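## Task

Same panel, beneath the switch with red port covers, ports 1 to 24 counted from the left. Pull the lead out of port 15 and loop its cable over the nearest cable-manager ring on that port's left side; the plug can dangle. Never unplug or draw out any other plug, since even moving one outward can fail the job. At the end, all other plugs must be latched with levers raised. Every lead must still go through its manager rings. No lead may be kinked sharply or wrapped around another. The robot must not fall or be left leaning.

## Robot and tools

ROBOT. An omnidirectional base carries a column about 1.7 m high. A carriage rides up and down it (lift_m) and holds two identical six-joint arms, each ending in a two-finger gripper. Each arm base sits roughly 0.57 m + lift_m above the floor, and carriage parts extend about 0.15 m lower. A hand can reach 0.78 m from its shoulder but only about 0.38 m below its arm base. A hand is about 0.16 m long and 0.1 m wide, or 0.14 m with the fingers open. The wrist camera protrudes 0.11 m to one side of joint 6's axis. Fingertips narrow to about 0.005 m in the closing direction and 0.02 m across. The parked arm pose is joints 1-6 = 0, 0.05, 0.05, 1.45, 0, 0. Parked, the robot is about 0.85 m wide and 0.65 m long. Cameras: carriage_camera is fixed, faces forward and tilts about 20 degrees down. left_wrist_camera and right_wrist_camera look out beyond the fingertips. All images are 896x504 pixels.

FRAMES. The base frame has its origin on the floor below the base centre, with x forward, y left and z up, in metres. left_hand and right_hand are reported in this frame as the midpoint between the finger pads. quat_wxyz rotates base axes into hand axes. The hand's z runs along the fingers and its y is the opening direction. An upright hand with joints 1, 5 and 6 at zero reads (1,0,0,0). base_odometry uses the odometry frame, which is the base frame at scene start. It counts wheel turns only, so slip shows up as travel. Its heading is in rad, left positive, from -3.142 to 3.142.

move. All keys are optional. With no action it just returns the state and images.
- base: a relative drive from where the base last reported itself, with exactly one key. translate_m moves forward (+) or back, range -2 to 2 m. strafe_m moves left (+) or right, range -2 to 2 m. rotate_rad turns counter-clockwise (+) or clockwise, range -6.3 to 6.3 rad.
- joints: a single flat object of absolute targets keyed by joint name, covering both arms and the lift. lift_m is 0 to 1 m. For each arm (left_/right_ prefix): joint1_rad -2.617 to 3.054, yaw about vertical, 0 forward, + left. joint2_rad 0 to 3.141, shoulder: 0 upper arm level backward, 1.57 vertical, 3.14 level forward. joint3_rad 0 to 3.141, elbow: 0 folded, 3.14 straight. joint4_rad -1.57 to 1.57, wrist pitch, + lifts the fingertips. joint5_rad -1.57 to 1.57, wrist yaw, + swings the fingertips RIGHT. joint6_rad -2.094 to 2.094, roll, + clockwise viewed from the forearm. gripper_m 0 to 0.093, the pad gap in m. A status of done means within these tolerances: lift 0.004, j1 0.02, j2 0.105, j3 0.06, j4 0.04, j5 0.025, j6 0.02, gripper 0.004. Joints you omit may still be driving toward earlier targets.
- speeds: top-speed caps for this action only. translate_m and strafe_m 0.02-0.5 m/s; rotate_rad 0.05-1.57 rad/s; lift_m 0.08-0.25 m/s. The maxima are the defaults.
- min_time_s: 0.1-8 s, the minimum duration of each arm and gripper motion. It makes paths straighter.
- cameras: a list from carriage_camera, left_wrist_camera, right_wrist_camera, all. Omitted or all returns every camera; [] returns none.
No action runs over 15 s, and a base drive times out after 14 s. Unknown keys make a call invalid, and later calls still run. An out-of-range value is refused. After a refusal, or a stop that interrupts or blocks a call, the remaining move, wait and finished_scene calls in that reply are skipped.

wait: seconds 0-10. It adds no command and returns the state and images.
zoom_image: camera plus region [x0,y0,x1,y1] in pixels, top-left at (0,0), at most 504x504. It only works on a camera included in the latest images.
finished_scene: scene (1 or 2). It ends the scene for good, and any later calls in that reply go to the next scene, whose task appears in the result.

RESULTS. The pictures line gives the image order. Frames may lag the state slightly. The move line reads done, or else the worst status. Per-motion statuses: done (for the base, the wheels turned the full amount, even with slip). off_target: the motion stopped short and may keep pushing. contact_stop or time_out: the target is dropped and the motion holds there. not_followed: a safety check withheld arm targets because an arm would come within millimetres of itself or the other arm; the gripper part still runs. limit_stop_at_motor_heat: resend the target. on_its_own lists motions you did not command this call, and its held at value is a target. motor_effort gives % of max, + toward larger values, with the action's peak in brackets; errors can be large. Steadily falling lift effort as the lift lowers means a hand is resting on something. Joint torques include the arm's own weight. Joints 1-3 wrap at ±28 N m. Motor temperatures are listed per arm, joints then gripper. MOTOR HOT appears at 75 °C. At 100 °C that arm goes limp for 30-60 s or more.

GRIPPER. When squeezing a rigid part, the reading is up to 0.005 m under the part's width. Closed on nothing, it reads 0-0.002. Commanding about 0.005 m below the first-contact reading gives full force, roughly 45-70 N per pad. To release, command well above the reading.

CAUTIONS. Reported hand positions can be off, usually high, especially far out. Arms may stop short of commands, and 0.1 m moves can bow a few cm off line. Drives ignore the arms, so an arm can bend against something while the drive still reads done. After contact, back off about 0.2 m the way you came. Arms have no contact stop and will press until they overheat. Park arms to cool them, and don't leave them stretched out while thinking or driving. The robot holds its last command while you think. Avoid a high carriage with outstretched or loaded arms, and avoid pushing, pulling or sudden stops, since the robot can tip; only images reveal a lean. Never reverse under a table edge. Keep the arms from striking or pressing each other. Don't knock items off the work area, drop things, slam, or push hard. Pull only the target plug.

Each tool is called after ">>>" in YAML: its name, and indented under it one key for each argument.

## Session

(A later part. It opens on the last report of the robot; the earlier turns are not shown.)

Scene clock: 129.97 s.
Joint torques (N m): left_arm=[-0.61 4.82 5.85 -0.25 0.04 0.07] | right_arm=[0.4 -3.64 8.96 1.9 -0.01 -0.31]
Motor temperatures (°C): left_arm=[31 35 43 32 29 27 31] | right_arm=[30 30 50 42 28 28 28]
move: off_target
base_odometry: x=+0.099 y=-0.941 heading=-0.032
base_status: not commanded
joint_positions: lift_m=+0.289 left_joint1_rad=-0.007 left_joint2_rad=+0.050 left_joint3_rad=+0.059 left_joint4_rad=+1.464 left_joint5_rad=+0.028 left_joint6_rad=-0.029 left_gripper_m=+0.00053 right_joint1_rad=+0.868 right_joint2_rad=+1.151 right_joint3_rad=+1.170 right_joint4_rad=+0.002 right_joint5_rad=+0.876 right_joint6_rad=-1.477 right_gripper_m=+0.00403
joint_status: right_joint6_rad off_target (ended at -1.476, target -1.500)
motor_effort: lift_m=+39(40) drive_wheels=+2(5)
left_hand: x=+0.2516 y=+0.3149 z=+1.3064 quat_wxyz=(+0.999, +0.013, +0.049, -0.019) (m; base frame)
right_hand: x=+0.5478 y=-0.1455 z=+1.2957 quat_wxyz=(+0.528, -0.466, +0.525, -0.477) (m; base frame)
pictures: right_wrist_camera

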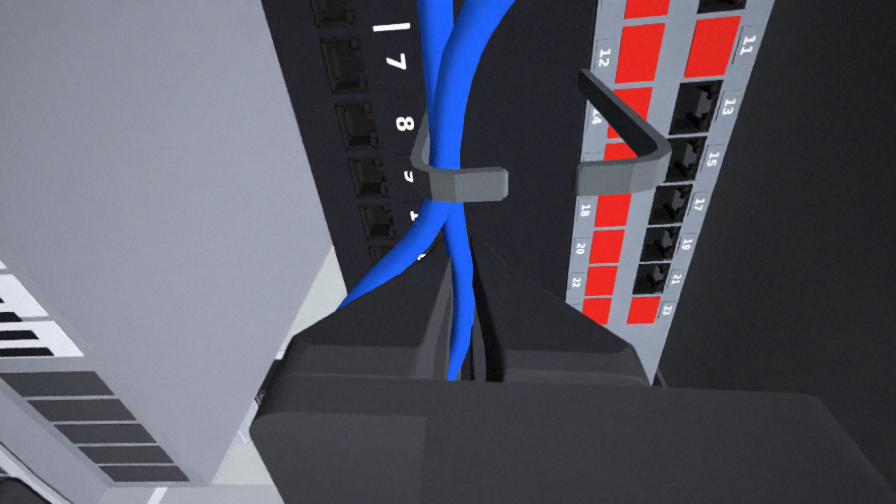

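>>> move:
  joints: {"lift_m": 0.2937, "right_gripper_m": 0.0022}
  speeds: {"lift_m": 0.08}
  cameras: []

>>> move:
  base: {"translate_m": -0.015}
  speeds: {"translate_m": 0.02}
  cameras: ["right_wrist_camera", "carriage_camera"]

>>> zoom_image:
  camera: "right_wrist_camera"
  region: [300, 60, 600, 390]

Scene clock: 132.60 s.
Joint torques (N m): left_arm=[-0.65 4.83 5.97 -0.2 0.05 0.06] | right_arm=[0.46 -3.63 8.92 2.02 -0.01 -0.32]
Motor temperatures (°C): left_arm=[31 35 43 32 29 27 31] | right_arm=[30 30 50 42 28 28 28]
move: done
base_odometry: x=+0.099 y=-0.941 heading=-0.032
base_status: not commanded
joint_positions: lift_m=+0.294 left_joint1_rad=-0.007 left_joint2_rad=+0.050 left_joint3_rad=+0.059 left_joint4_rad=+1.464 left_joint5_rad=+0.028 left_joint6_rad=-0.029 left_gripper_m=+0.00053 right_joint1_rad=+0.868 right_joint2_rad=+1.151 right_joint3_rad=+1.170 right_joint4_rad=-0.008 right_joint5_rad=+0.875 right_joint6_rad=-1.478 right_gripper_m=+0.00403
joint_status: all done
motor_effort: lift_m=+39(45) drive_wheels=+3(5)
left_hand: x=+0.2516 y=+0.3149 z=+1.3114 quat_wxyz=(+0.999, +0.013, +0.049, -0.019) (m; base frame)
right_hand: x=+0.5479 y=-0.1454 z=+1.2988 quat_wxyz=(+0.524, -0.471, +0.525, -0.478) (m; base frame)
pictures: none
No camera images: "cameras" was empty.

Scene clock: 133.83 s.
Joint torques (N m): left_arm=[-0.4 4.72 5.87 -0.22 -0.01 0.05] | right_arm=[0.27 -3.59 8.95 2.07 0.01 -0.31]
Motor temperatures (°C): left_arm=[31 35 43 32 29 27 31] | right_arm=[30 30 50 42 28 28 28]
move: done
base_odometry: x=+0.084 y=-0.941 heading=-0.033
base_status: done
joint_positions: lift_m=+0.294 left_joint1_rad=-0.007 left_joint2_rad=+0.050 left_joint3_rad=+0.059 left_joint4_rad=+1.463 left_joint5_rad=+0.028 left_joint6_rad=-0.029 left_gripper_m=+0.00053 right_joint1_rad=+0.868 right_joint2_rad=+1.151 right_joint3_rad=+1.170 right_joint4_rad=-0.008 right_joint5_rad=+0.874 right_joint6_rad=-1.478 right_gripper_m=+0.00403
joint_status: not commanded
motor_effort: lift_m=+39(40) drive_wheels=-4(10)
left_hand: x=+0.2517 y=+0.3149 z=+1.3113 quat_wxyz=(+0.999, +0.013, +0.049, -0.019) (m; base frame)
right_hand: x=+0.5479 y=-0.1451 z=+1.2988 quat_wxyz=(+0.525, -0.471, +0.524, -0.477) (m; base frame)
pictures: carriage_camera, right_wrist_camera

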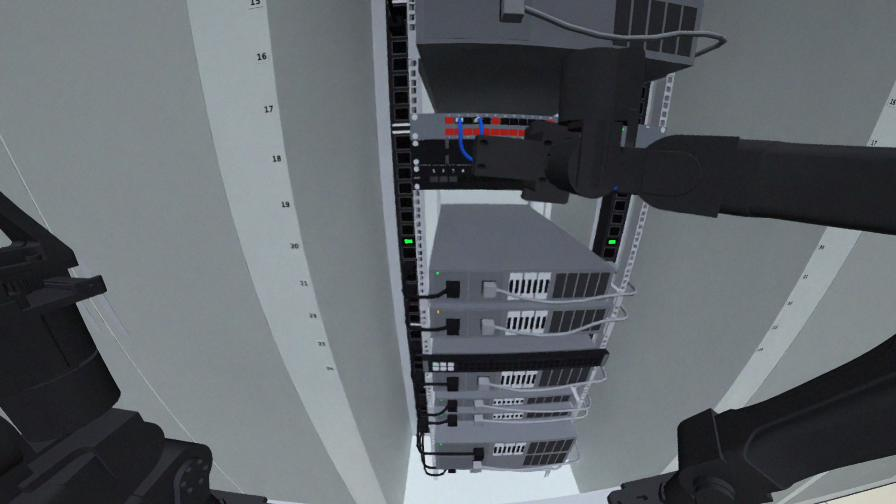

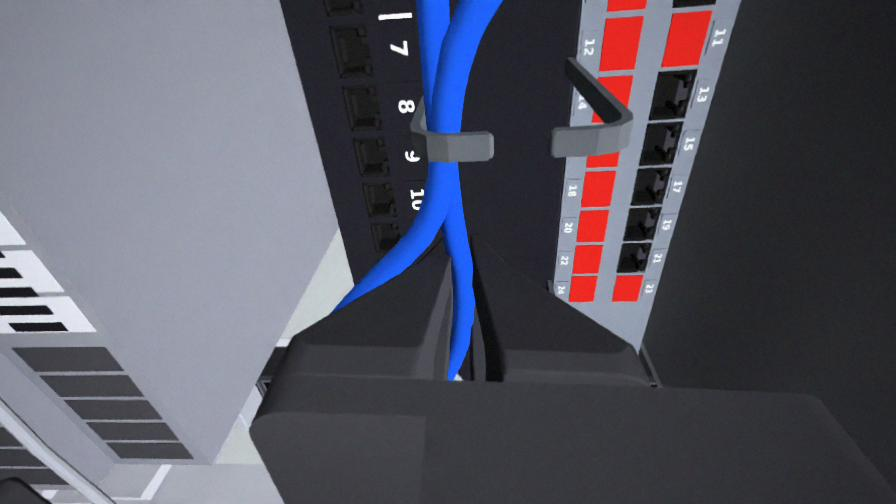

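Scaled by 1.527 from the camera's 896x504 image, which has a finer 1280x720 frame.

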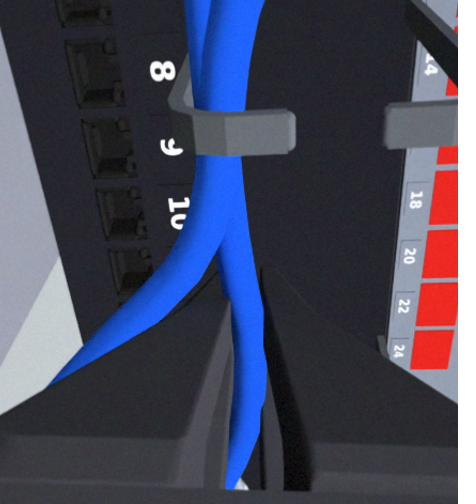

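>>> move:
  base: {"translate_m": -0.015}
  speeds: {"translate_m": 0.02}
  cameras: ["right_wrist_camera", "carriage_camera"]

>>> zoom_image:
  camera: "right_wrist_camera"
  region: [300, 60, 600, 390]

>>> zoom_image:
  camera: "carriage_camera"
  region: [400, 80, 680, 230]

Scene clock: 135.43 s.
Joint torques (N m): left_arm=[-0.46 4.83 5.98 -0.26 0.08 0.07] | right_arm=[0.51 -3.81 8.96 1.95 0.01 -0.25]
Motor temperatures (°C): left_arm=[31 35 43 32 29 27 31] | right_arm=[30 30 50 42 28 28 28]
move: done
base_odometry: x=+0.069 y=-0.941 heading=-0.033
base_status: done
joint_positions: lift_m=+0.294 left_joint1_rad=-0.007 left_joint2_rad=+0.050 left_joint3_rad=+0.059 left_joint4_rad=+1.463 left_joint5_rad=+0.028 left_joint6_rad=-0.029 left_gripper_m=+0.00053 right_joint1_rad=+0.866 right_joint2_rad=+1.152 right_joint3_rad=+1.170 right_joint4_rad=-0.002 right_joint5_rad=+0.874 right_joint6_rad=-1.484 right_gripper_m=+0.00390
joint_status: not commanded
motor_effort: lift_m=+39(40) drive_wheels=-5(11)
left_hand: x=+0.2517 y=+0.3149 z=+1.3113 quat_wxyz=(+0.999, +0.013, +0.049, -0.019) (m; base frame)
right_hand: x=+0.5483 y=-0.1456 z=+1.2996 quat_wxyz=(+0.525, -0.470, +0.523, -0.479) (m; base frame)
pictures: carriage_camera, right_wrist_camera

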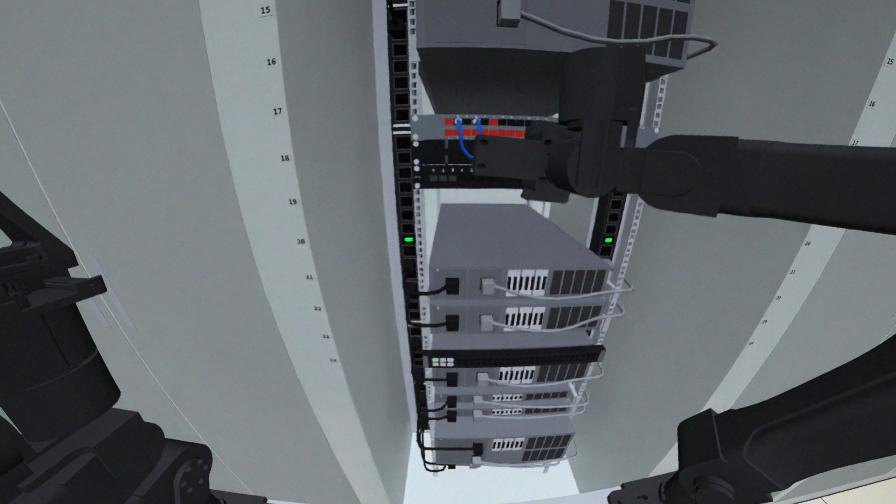

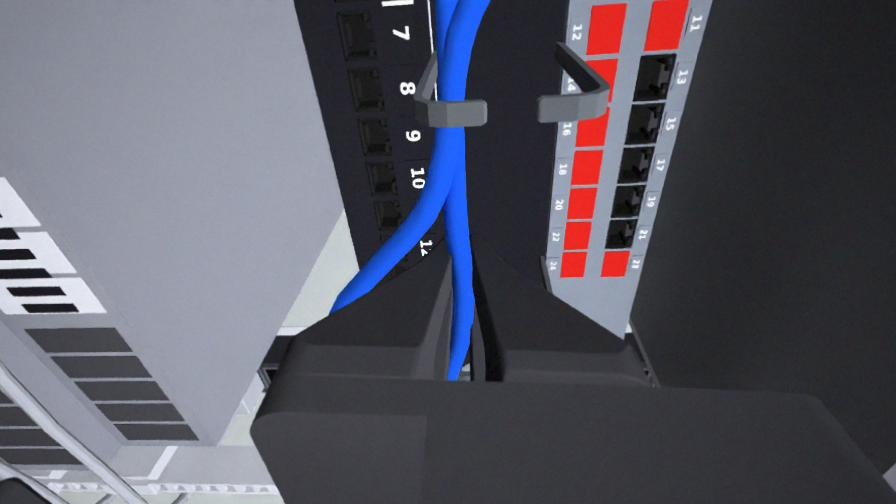

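Scaled by 1.527 from the camera's 896x504 image, which has a finer 1280x720 frame.

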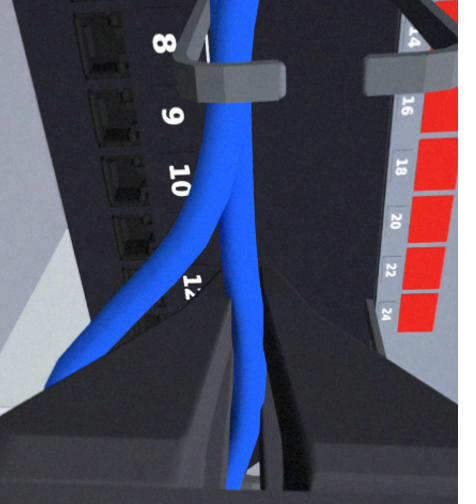

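Scaled by 1.800 from the camera's 896x504 image, which has a finer 1280x720 frame.

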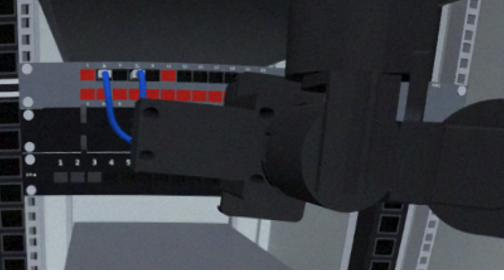

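>>> move:
  base: {"translate_m": -0.015}
  speeds: {"translate_m": 0.02}
  cameras: ["right_wrist_camera"]

>>> zoom_image:
  camera: "right_wrist_camera"
  region: [300, 60, 600, 390]

Scene clock: 136.97 s.
Joint torques (N m): left_arm=[-0.62 4.83 5.75 -0.2 0.05 0.05] | right_arm=[0.77 -3.79 8.95 1.85 -0.03 -0.25]
Motor temperatures (°C): left_arm=[31 34 43 32 29 27 31] | right_arm=[30 30 50 42 28 28 28]
move: done
base_odometry: x=+0.054 y=-0.940 heading=-0.034
base_status: done
joint_positions: lift_m=+0.294 left_joint1_rad=-0.007 left_joint2_rad=+0.050 left_joint3_rad=+0.059 left_joint4_rad=+1.463 left_joint5_rad=+0.028 left_joint6_rad=-0.029 left_gripper_m=+0.00053 right_joint1_rad=+0.865 right_joint2_rad=+1.152 right_joint3_rad=+1.170 right_joint4_rad=+0.006 right_joint5_rad=+0.880 right_joint6_rad=-1.484 right_gripper_m=+0.00389
joint_status: not commanded
motor_effort: lift_m=+39(40) drive_wheels=-2(10)
left_hand: x=+0.2518 y=+0.3149 z=+1.3113 quat_wxyz=(+0.999, +0.013, +0.049, -0.019) (m; base frame)
right_hand: x=+0.5484 y=-0.1469 z=+1.3012 quat_wxyz=(+0.526, -0.465, +0.525, -0.481) (m; base frame)
pictures: right_wrist_camera

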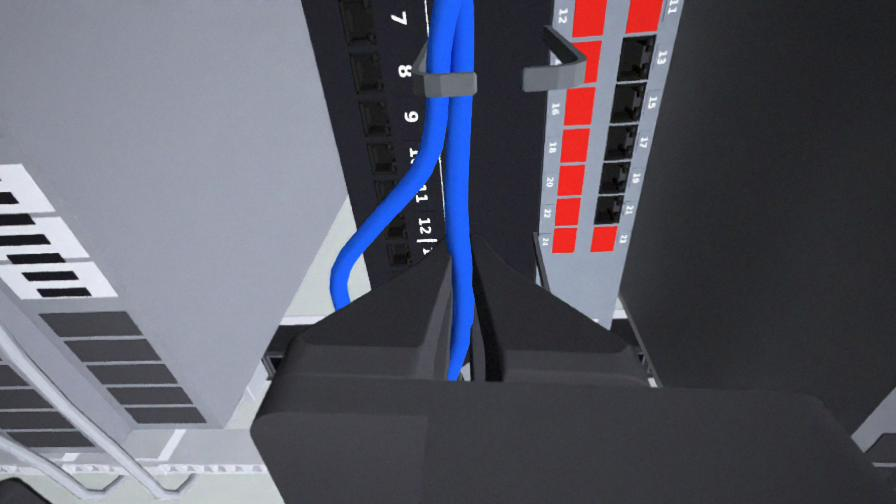

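Scaled by 1.527 from the camera's 896x504 image, which has a finer 1280x720 frame.

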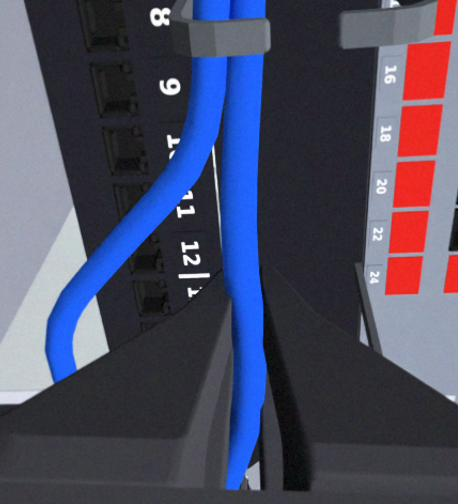

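>>> zoom_image:
  camera: "right_wrist_camera"
  region: [400, 230, 560, 390]

>>> zoom_image:
  camera: "right_wrist_camera"
  region: [380, 0, 540, 130]

Scaled by 3.150 from the camera's 896x504 image, which has a finer 1280x720 frame.

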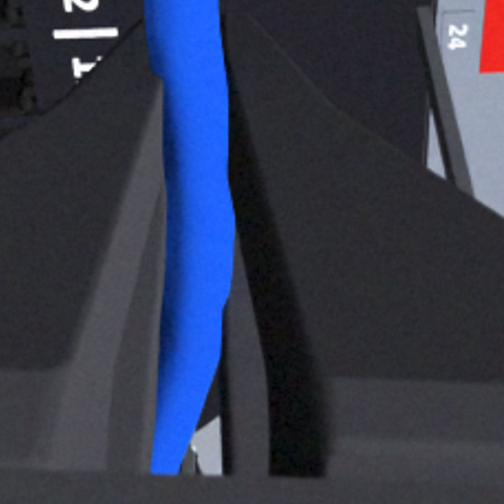

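Scaled by 3.150 from the camera's 896x504 image, which has a finer 1280x720 frame.

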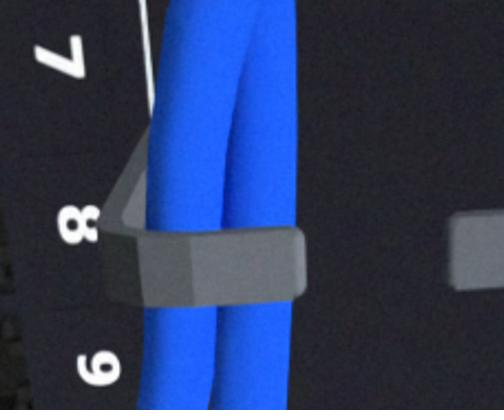

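>>> move:
  base: {"translate_m": -0.01}
  speeds: {"translate_m": 0.02}
  cameras: ["right_wrist_camera", "carriage_camera"]

>>> zoom_image:
  camera: "right_wrist_camera"
  region: [300, 0, 600, 390]

Scene clock: 139.77 s.
Joint torques (N m): left_arm=[-0.49 4.83 5.9 -0.22 0.04 0.06] | right_arm=[0.91 -4.04 8.96 1.84 -0.05 -0.25]
Motor temperatures (°C): left_arm=[31 34 43 31 29 27 31] | right_arm=[30 30 51 42 28 28 28]
move: done
base_odometry: x=+0.045 y=-0.940 heading=-0.034
base_status: done
joint_positions: lift_m=+0.294 left_joint1_rad=-0.007 left_joint2_rad=+0.050 left_joint3_rad=+0.059 left_joint4_rad=+1.463 left_joint5_rad=+0.028 left_joint6_rad=-0.029 left_gripper_m=+0.00053 right_joint1_rad=+0.864 right_joint2_rad=+1.155 right_joint3_rad=+1.170 right_joint4_rad=+0.006 right_joint5_rad=+0.879 right_joint6_rad=-1.484 right_gripper_m=+0.00387
joint_status: not commanded
motor_effort: lift_m=+39(39) drive_wheels=+0(9)
left_hand: x=+0.2518 y=+0.3149 z=+1.3113 quat_wxyz=(+0.999, +0.013, +0.049, -0.019) (m; base frame)
right_hand: x=+0.5492 y=-0.1465 z=+1.3003 quat_wxyz=(+0.525, -0.466, +0.525, -0.481) (m; base frame)
pictures: carriage_camera, right_wrist_camera

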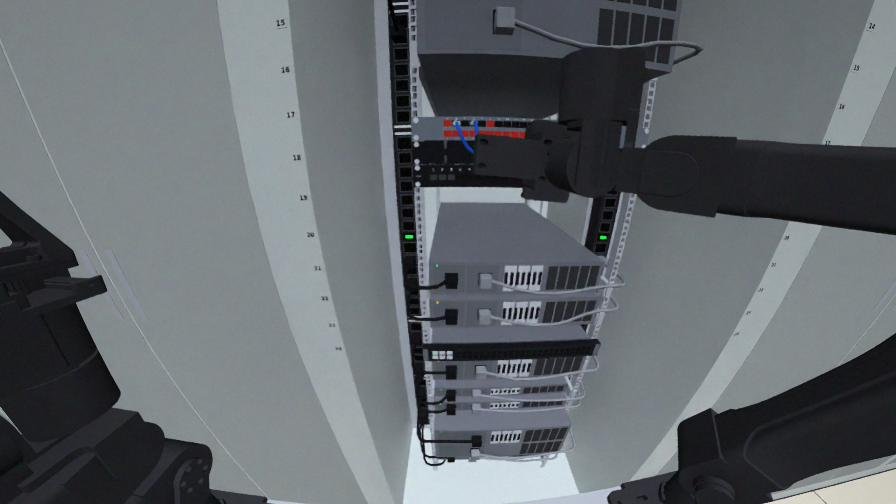

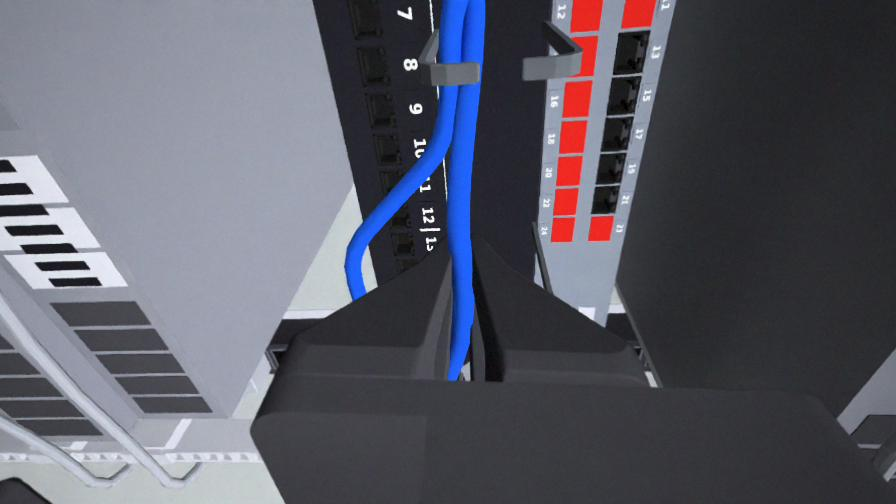

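Scaled by 1.292 from the camera's 896x504 image, which has a finer 1280x720 frame.

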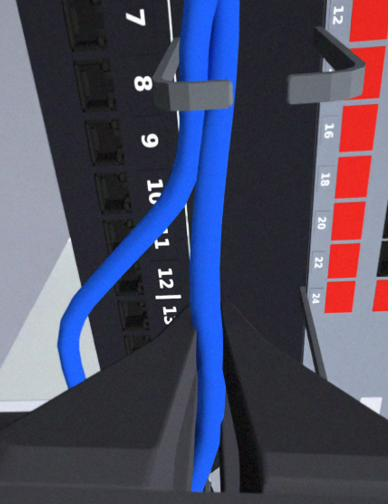

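>>> zoom_image:
  camera: "right_wrist_camera"
  region: [390, 0, 530, 110]

>>> zoom_image:
  camera: "right_wrist_camera"
  region: [320, 180, 520, 390]

Scaled by 3.600 from the camera's 896x504 image, which has a finer 1280x720 frame.

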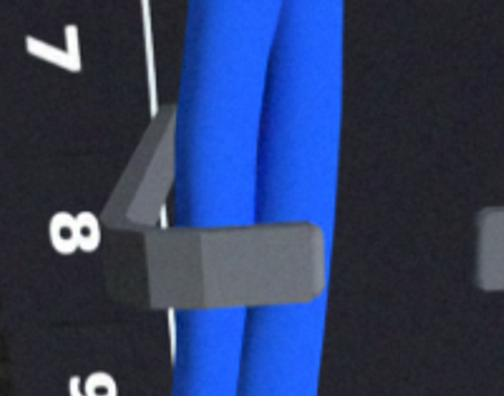

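Scaled by 2.400 from the camera's 896x504 image, which has a finer 1280x720 frame.

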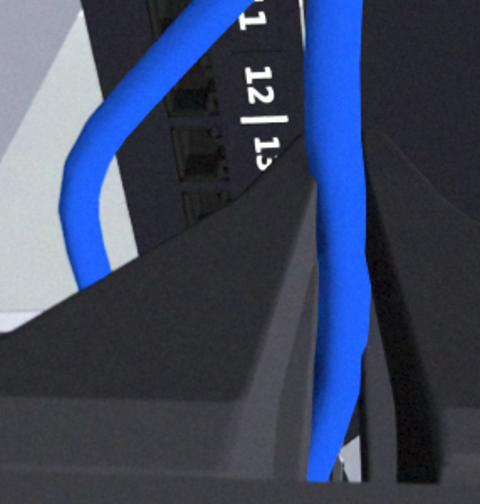

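>>> move:
  joints: {"lift_m": 0.3037}
  speeds: {"lift_m": 0.08}
  cameras: ["right_wrist_camera"]

>>> zoom_image:
  camera: "right_wrist_camera"
  region: [320, 0, 560, 390]

Scene clock: 144.80 s.
Joint torques (N m): left_arm=[-0.5 4.97 5.96 -0.23 0.05 0.02] | right_arm=[0.77 -4.07 8.96 1.98 -0.09 -0.2]
Motor temperatures (°C): left_arm=[31 34 43 31 29 27 31] | right_arm=[30 30 51 41 28 28 28]
move: done
base_odometry: x=+0.045 y=-0.940 heading=-0.034
base_status: not commanded
joint_positions: lift_m=+0.304 left_joint1_rad=-0.007 left_joint2_rad=+0.050 left_joint3_rad=+0.059 left_joint4_rad=+1.463 left_joint5_rad=+0.028 left_joint6_rad=-0.029 left_gripper_m=+0.00053 right_joint1_rad=+0.864 right_joint2_rad=+1.155 right_joint3_rad=+1.170 right_joint4_rad=-0.005 right_joint5_rad=+0.883 right_joint6_rad=-1.488 right_gripper_m=+0.00386
joint_status: all done
motor_effort: lift_m=+39(47) drive_wheels=+2(2)
left_hand: x=+0.2518 y=+0.3149 z=+1.3214 quat_wxyz=(+0.999, +0.013, +0.049, -0.019) (m; base frame)
right_hand: x=+0.5492 y=-0.1471 z=+1.3083 quat_wxyz=(+0.519, -0.470, +0.525, -0.483) (m; base frame)
pictures: right_wrist_camera

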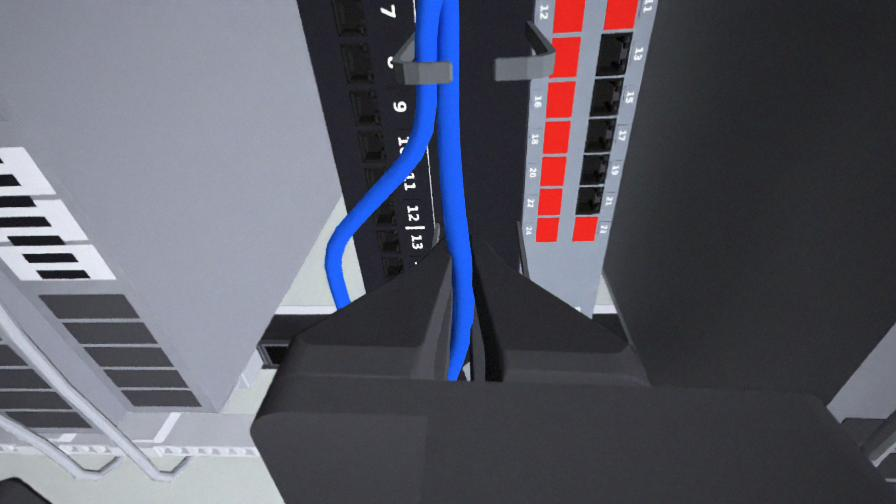

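Scaled by 1.292 from the camera's 896x504 image, which has a finer 1280x720 frame.

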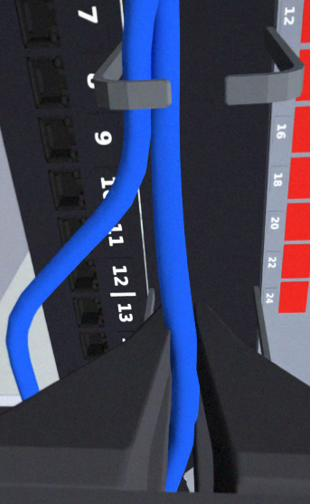

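>>> zoom_image:
  camera: "right_wrist_camera"
  region: [420, 310, 520, 390]

>>> zoom_image:
  camera: "right_wrist_camera"
  region: [380, 20, 500, 110]

Scaled by 5.040 from the camera's 896x504 image, which has a finer 1280x720 frame.

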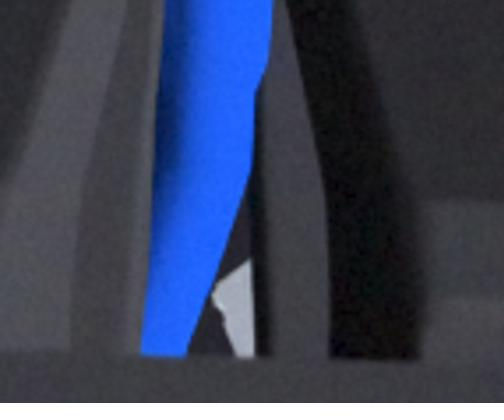

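Scaled by 4.200 from the camera's 896x504 image, which has a finer 1280x720 frame.

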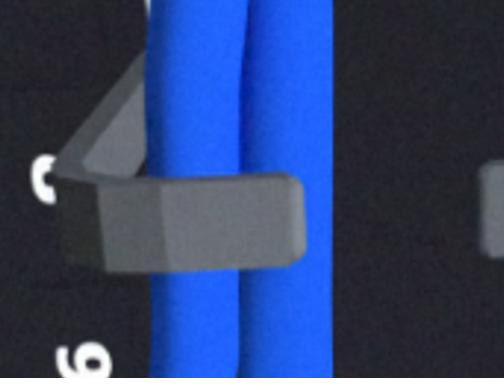

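>>> move:
  joints: {"right_joint6_rad": -1.75}
  min_time_s: 1.2
  cameras: ["right_wrist_camera"]

>>> zoom_image:
  camera: "right_wrist_camera"
  region: [380, 0, 560, 390]

>>> zoom_image:
  camera: "right_wrist_camera"
  region: [420, 310, 520, 390]

Scene clock: 149.20 s.
Joint torques (N m): left_arm=[-0.57 4.92 5.87 -0.18 0.06 0.05] | right_arm=[0.79 -4.01 8.96 1.88 -0.05 -0.26]
Motor temperatures (°C): left_arm=[31 34 43 31 29 27 31] | right_arm=[30 30 51 42 28 28 29]
move: off_target
base_odometry: x=+0.045 y=-0.940 heading=-0.034
base_status: not commanded
joint_positions: lift_m=+0.304 left_joint1_rad=-0.007 left_joint2_rad=+0.050 left_joint3_rad=+0.059 left_joint4_rad=+1.463 left_joint5_rad=+0.028 left_joint6_rad=-0.029 left_gripper_m=+0.00053 right_joint1_rad=+0.864 right_joint2_rad=+1.155 right_joint3_rad=+1.170 right_joint4_rad=+0.004 right_joint5_rad=+0.880 right_joint6_rad=-1.730 right_gripper_m=+0.00386
joint_status: right_joint6_rad off_target (ended at -1.730, target -1.750)
motor_effort: lift_m=+39(39) drive_wheels=+1(2)
left_hand: x=+0.2518 y=+0.3149 z=+1.3214 quat_wxyz=(+0.999, +0.013, +0.049, -0.019) (m; base frame)
right_hand: x=+0.5492 y=-0.1467 z=+1.3100 quat_wxyz=(+0.461, -0.527, +0.464, -0.542) (m; base frame)
pictures: right_wrist_camera

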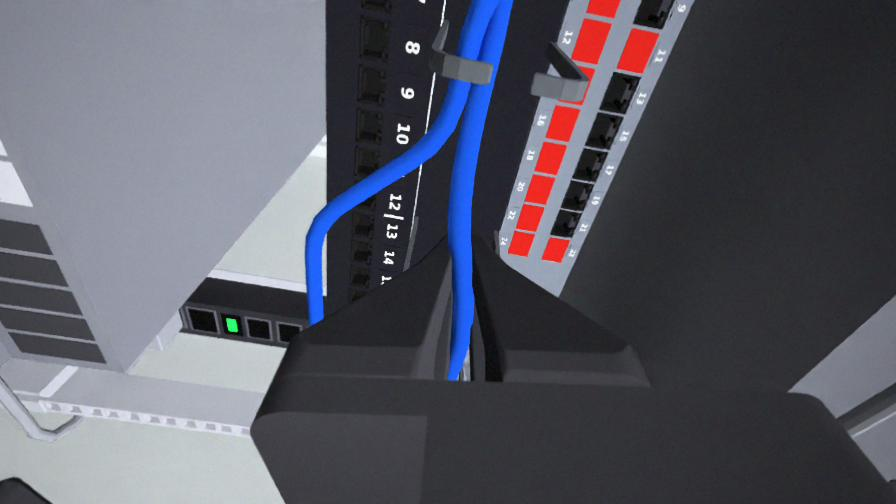

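Scaled by 1.292 from the camera's 896x504 image, which has a finer 1280x720 frame.

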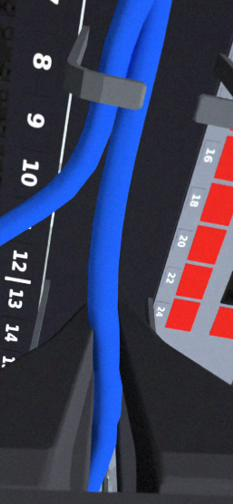

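Scaled by 5.040 from the camera's 896x504 image, which has a finer 1280x720 frame.

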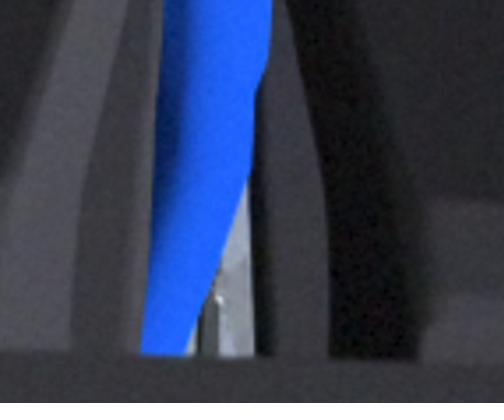

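>>> zoom_image:
  camera: "right_wrist_camera"
  region: [410, 10, 530, 120]

Scaled by 4.200 from the camera's 896x504 image, which has a finer 1280x720 frame.

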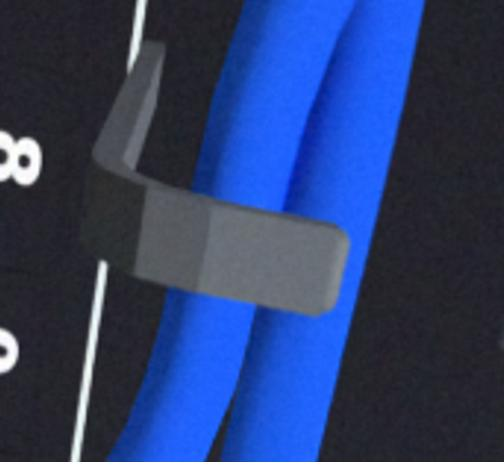

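>>> move:
  base: {"translate_m": 0.015}
  joints: {"lift_m": 0.3022}
  speeds: {"translate_m": 0.02, "lift_m": 0.08}
  cameras: ["right_wrist_camera"]

>>> zoom_image:
  camera: "right_wrist_camera"
  region: [380, 0, 560, 390]

>>> zoom_image:
  camera: "right_wrist_camera"
  region: [420, 310, 520, 390]

Scene clock: 151.93 s.
Joint torques (N m): left_arm=[-0.55 4.77 5.93 -0.18 0.06 0.04] | right_arm=[0.81 -3.9 8.95 1.83 -0.16 -0.27]
Motor temperatures (°C): left_arm=[31 34 43 31 29 27 31] | right_arm=[30 30 51 41 28 28 29]
move: done
base_odometry: x=+0.060 y=-0.940 heading=-0.033
base_status: done
joint_positions: lift_m=+0.302 left_joint1_rad=-0.007 left_joint2_rad=+0.050 left_joint3_rad=+0.059 left_joint4_rad=+1.463 left_joint5_rad=+0.028 left_joint6_rad=-0.029 left_gripper_m=+0.00053 right_joint1_rad=+0.864 right_joint2_rad=+1.155 right_joint3_rad=+1.170 right_joint4_rad=+0.008 right_joint5_rad=+0.891 right_joint6_rad=-1.733 right_gripper_m=+0.00386
joint_status: all done
motor_effort: lift_m=+37(38) drive_wheels=-6(7)
left_hand: x=+0.2517 y=+0.3149 z=+1.3200 quat_wxyz=(+0.999, +0.013, +0.049, -0.019) (m; base frame)
right_hand: x=+0.5491 y=-0.1485 z=+1.3092 quat_wxyz=(+0.459, -0.525, +0.467, -0.545) (m; base frame)
pictures: right_wrist_camera

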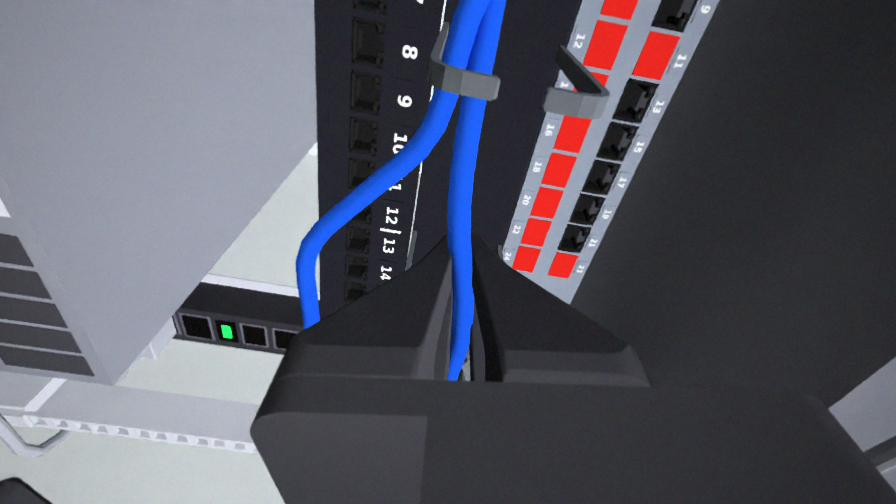

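Scaled by 1.292 from the camera's 896x504 image, which has a finer 1280x720 frame.

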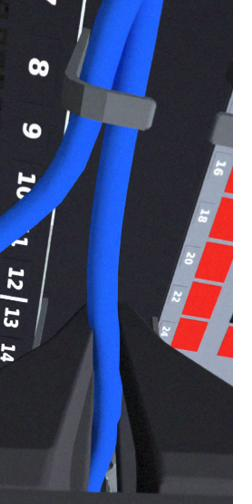

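Scaled by 5.040 from the camera's 896x504 image, which has a finer 1280x720 frame.

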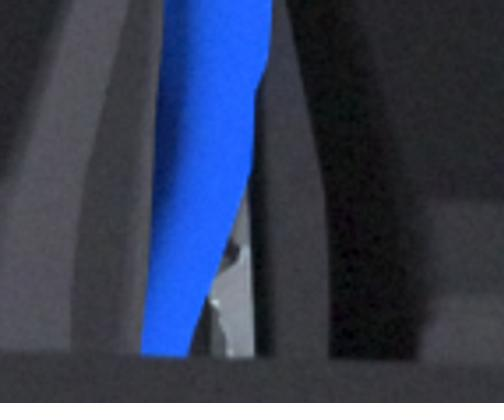

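>>> move:
  base: {"translate_m": 0.012}
  speeds: {"translate_m": 0.02}
  cameras: ["right_wrist_camera"]

>>> zoom_image:
  camera: "right_wrist_camera"
  region: [380, 0, 560, 390]

>>> zoom_image:
  camera: "right_wrist_camera"
  region: [420, 310, 520, 390]

Scene clock: 153.50 s.
Joint torques (N m): left_arm=[-0.58 4.7 5.87 -0.23 0.06 0.07] | right_arm=[0.77 -4.12 9.02 1.83 -0.11 -0.27]
Motor temperatures (°C): left_arm=[31 34 43 31 29 27 31] | right_arm=[30 30 52 41 28 28 29]
move: done
base_odometry: x=+0.071 y=-0.941 heading=-0.033
base_status: done
joint_positions: lift_m=+0.302 left_joint1_rad=-0.007 left_joint2_rad=+0.050 left_joint3_rad=+0.059 left_joint4_rad=+1.463 left_joint5_rad=+0.028 left_joint6_rad=-0.029 left_gripper_m=+0.00053 right_joint1_rad=+0.864 right_joint2_rad=+1.155 right_joint3_rad=+1.170 right_joint4_rad=+0.008 right_joint5_rad=+0.885 right_joint6_rad=-1.733 right_gripper_m=+0.00386
joint_status: not commanded
motor_effort: lift_m=+37(38) drive_wheels=-5(10)
left_hand: x=+0.2517 y=+0.3149 z=+1.3200 quat_wxyz=(+0.999, +0.013, +0.049, -0.019) (m; base frame)
right_hand: x=+0.5491 y=-0.1476 z=+1.3092 quat_wxyz=(+0.460, -0.526, +0.465, -0.544) (m; base frame)
pictures: right_wrist_camera

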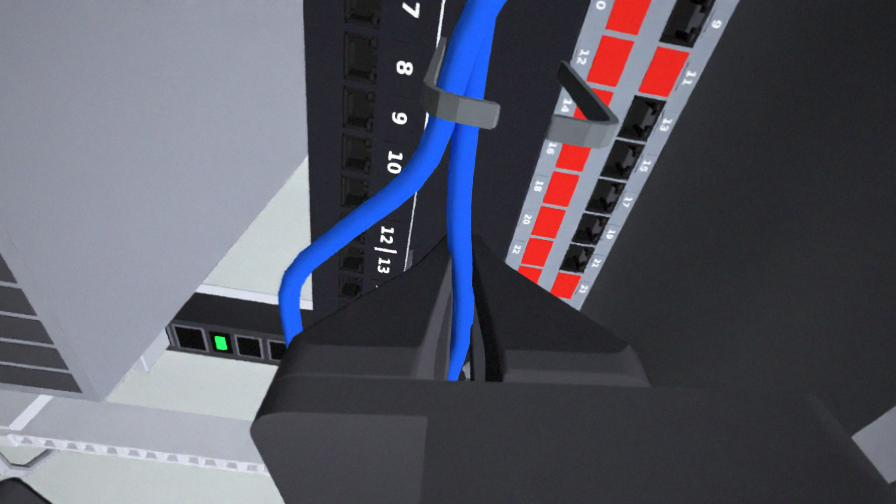

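Scaled by 1.292 from the camera's 896x504 image, which has a finer 1280x720 frame.

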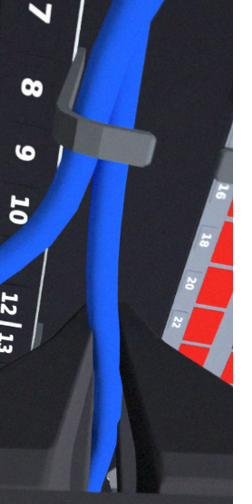

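Scaled by 5.040 from the camera's 896x504 image, which has a finer 1280x720 frame.

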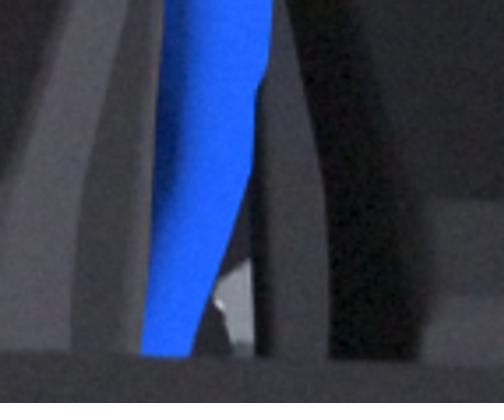

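>>> move:
  base: {"translate_m": 0.012}
  speeds: {"translate_m": 0.02}
  cameras: ["right_wrist_camera"]

>>> zoom_image:
  camera: "right_wrist_camera"
  region: [380, 0, 560, 390]

>>> zoom_image:
  camera: "right_wrist_camera"
  region: [420, 310, 520, 390]

Scene clock: 154.87 s.
Joint torques (N m): left_arm=[-0.51 4.78 5.94 -0.18 0.06 0.02] | right_arm=[0.62 -4 8.94 1.89 -0.04 -0.24]
Motor temperatures (°C): left_arm=[31 34 43 31 29 27 31] | right_arm=[30 30 52 41 28 28 29]
move: done
base_odometry: x=+0.083 y=-0.941 heading=-0.032
base_status: done
joint_positions: lift_m=+0.302 left_joint1_rad=-0.007 left_joint2_rad=+0.050 left_joint3_rad=+0.059 left_joint4_rad=+1.463 left_joint5_rad=+0.028 left_joint6_rad=-0.029 left_gripper_m=+0.00053 right_joint1_rad=+0.865 right_joint2_rad=+1.155 right_joint3_rad=+1.170 right_joint4_rad=+0.003 right_joint5_rad=+0.881 right_joint6_rad=-1.735 right_gripper_m=+0.00386
joint_status: not commanded
motor_effort: lift_m=+37(38) drive_wheels=+3(11)
left_hand: x=+0.2517 y=+0.3149 z=+1.3200 quat_wxyz=(+0.999, +0.013, +0.049, -0.019) (m; base frame)
right_hand: x=+0.5489 y=-0.1464 z=+1.3084 quat_wxyz=(+0.460, -0.529, +0.463, -0.543) (m; base frame)
pictures: right_wrist_camera

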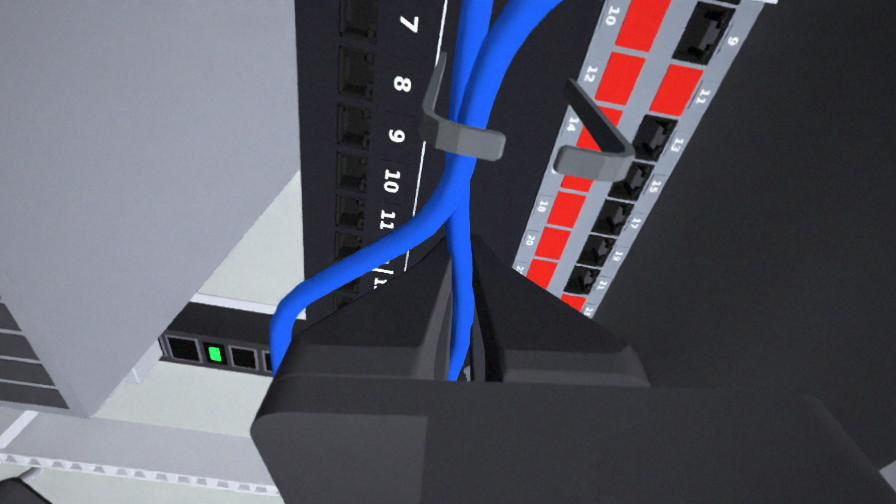

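Scaled by 1.292 from the camera's 896x504 image, which has a finer 1280x720 frame.

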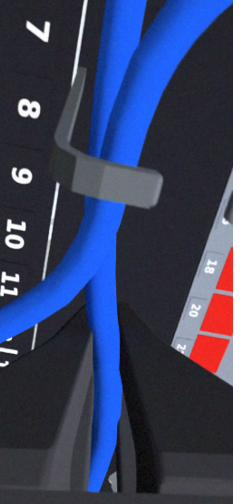

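Scaled by 5.040 from the camera's 896x504 image, which has a finer 1280x720 frame.

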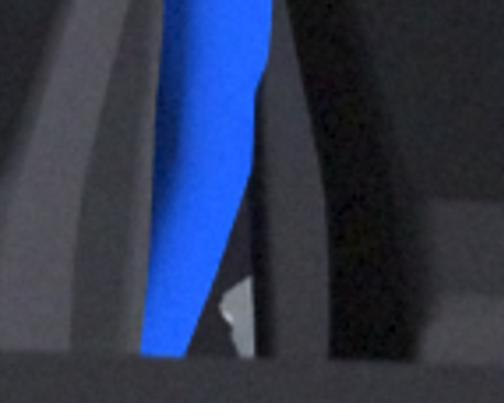

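>>> move:
  joints: {"lift_m": 0.2925}
  speeds: {"lift_m": 0.08}
  cameras: ["right_wrist_camera", "carriage_camera"]

>>> zoom_image:
  camera: "right_wrist_camera"
  region: [380, 0, 560, 390]

>>> zoom_image:
  camera: "right_wrist_camera"
  region: [420, 310, 520, 390]

Scene clock: 156.10 s.
Joint torques (N m): left_arm=[-0.59 4.88 5.76 -0.16 0.03 0.08] | right_arm=[0.66 -4 8.95 1.78 -0.05 -0.24]
Motor temperatures (°C): left_arm=[31 34 43 31 29 27 31] | right_arm=[30 30 52 41 28 28 29]
move: done
base_odometry: x=+0.083 y=-0.941 heading=-0.032
base_status: not commanded
joint_positions: lift_m=+0.293 left_joint1_rad=-0.007 left_joint2_rad=+0.050 left_joint3_rad=+0.059 left_joint4_rad=+1.463 left_joint5_rad=+0.028 left_joint6_rad=-0.029 left_gripper_m=+0.00053 right_joint1_rad=+0.865 right_joint2_rad=+1.155 right_joint3_rad=+1.170 right_joint4_rad=+0.011 right_joint5_rad=+0.880 right_joint6_rad=-1.735 right_gripper_m=+0.00385
joint_status: all done
motor_effort: lift_m=+39(40) drive_wheels=+3(5)
left_hand: x=+0.2517 y=+0.3149 z=+1.3102 quat_wxyz=(+0.999, +0.013, +0.049, -0.019) (m; base frame)
right_hand: x=+0.5489 y=-0.1461 z=+1.2999 quat_wxyz=(+0.463, -0.527, +0.463, -0.542) (m; base frame)
pictures: carriage_camera, right_wrist_camera

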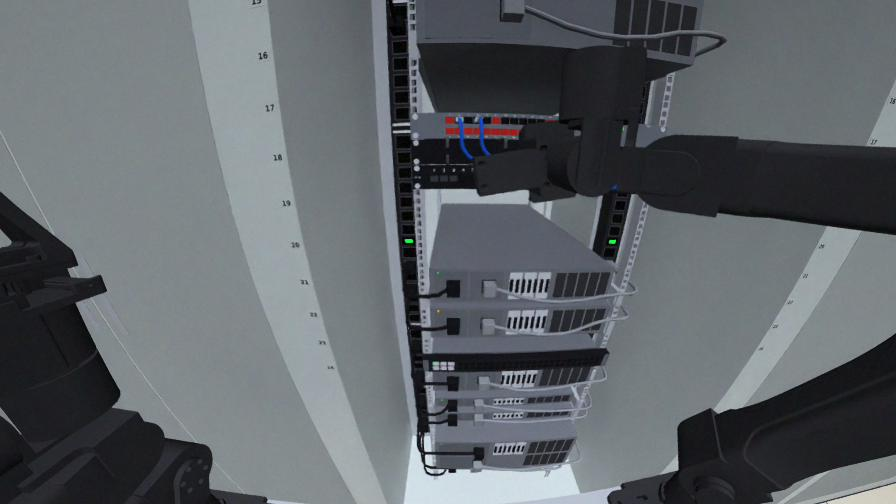

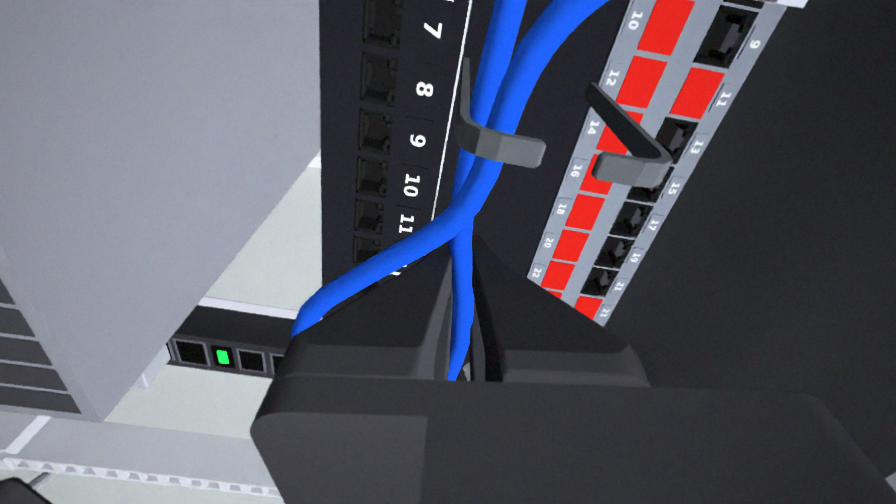

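Scaled by 1.292 from the camera's 896x504 image, which has a finer 1280x720 frame.

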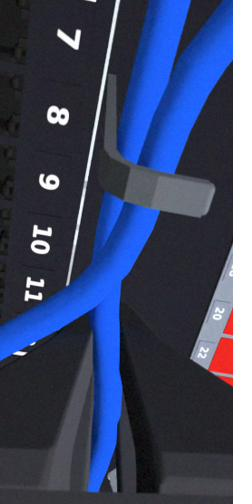

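Scaled by 5.040 from the camera's 896x504 image, which has a finer 1280x720 frame.

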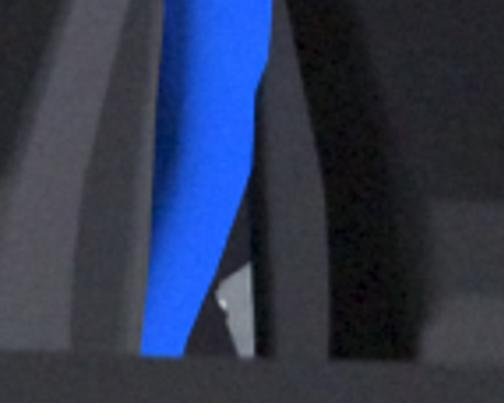

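>>> move:
  base: {"translate_m": -0.018}
  speeds: {"translate_m": 0.02}
  cameras: ["right_wrist_camera"]

>>> zoom_image:
  camera: "right_wrist_camera"
  region: [380, 0, 560, 390]

>>> zoom_image:
  camera: "right_wrist_camera"
  region: [420, 310, 520, 390]

Scene clock: 158.10 s.
Joint torques (N m): left_arm=[-0.42 4.64 5.91 -0.18 0.05 0.05] | right_arm=[1.47 -4.38 8.98 1.7 0.14 -0.24]
Motor temperatures (°C): left_arm=[31 34 43 31 29 27 31] | right_arm=[30 30 52 41 28 28 29]
move: done
base_odometry: x=+0.066 y=-0.940 heading=-0.033
base_status: done
joint_positions: lift_m=+0.293 left_joint1_rad=-0.007 left_joint2_rad=+0.050 left_joint3_rad=+0.059 left_joint4_rad=+1.463 left_joint5_rad=+0.028 left_joint6_rad=-0.029 left_gripper_m=+0.00053 right_joint1_rad=+0.857 right_joint2_rad=+1.158 right_joint3_rad=+1.170 right_joint4_rad=+0.019 right_joint5_rad=+0.861 right_joint6_rad=-1.735 right_gripper_m=+0.00376
joint_status: not commanded
motor_effort: lift_m=+38(39) drive_wheels=-4(11)
left_hand: x=+0.2518 y=+0.3149 z=+1.3102 quat_wxyz=(+0.999, +0.013, +0.049, -0.019) (m; base frame)
right_hand: x=+0.5511 y=-0.1450 z=+1.3004 quat_wxyz=(+0.467, -0.527, +0.460, -0.540) (m; base frame)
pictures: right_wrist_camera

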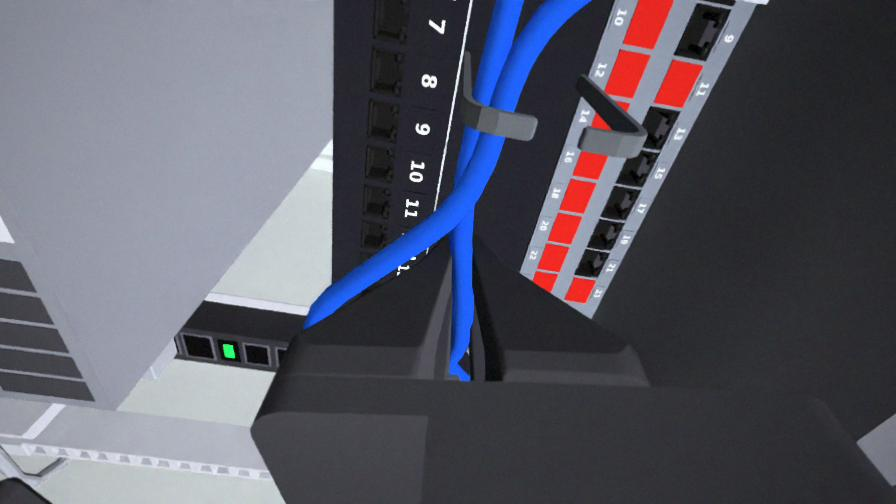

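Scaled by 1.292 from the camera's 896x504 image, which has a finer 1280x720 frame.

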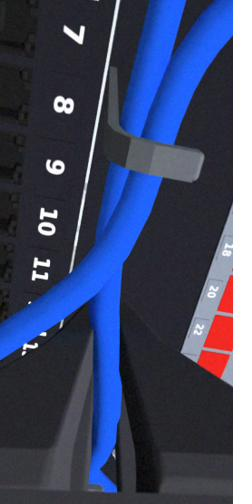

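Scaled by 5.040 from the camera's 896x504 image, which has a finer 1280x720 frame.

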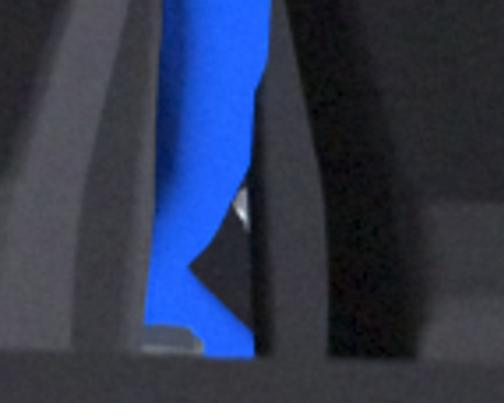

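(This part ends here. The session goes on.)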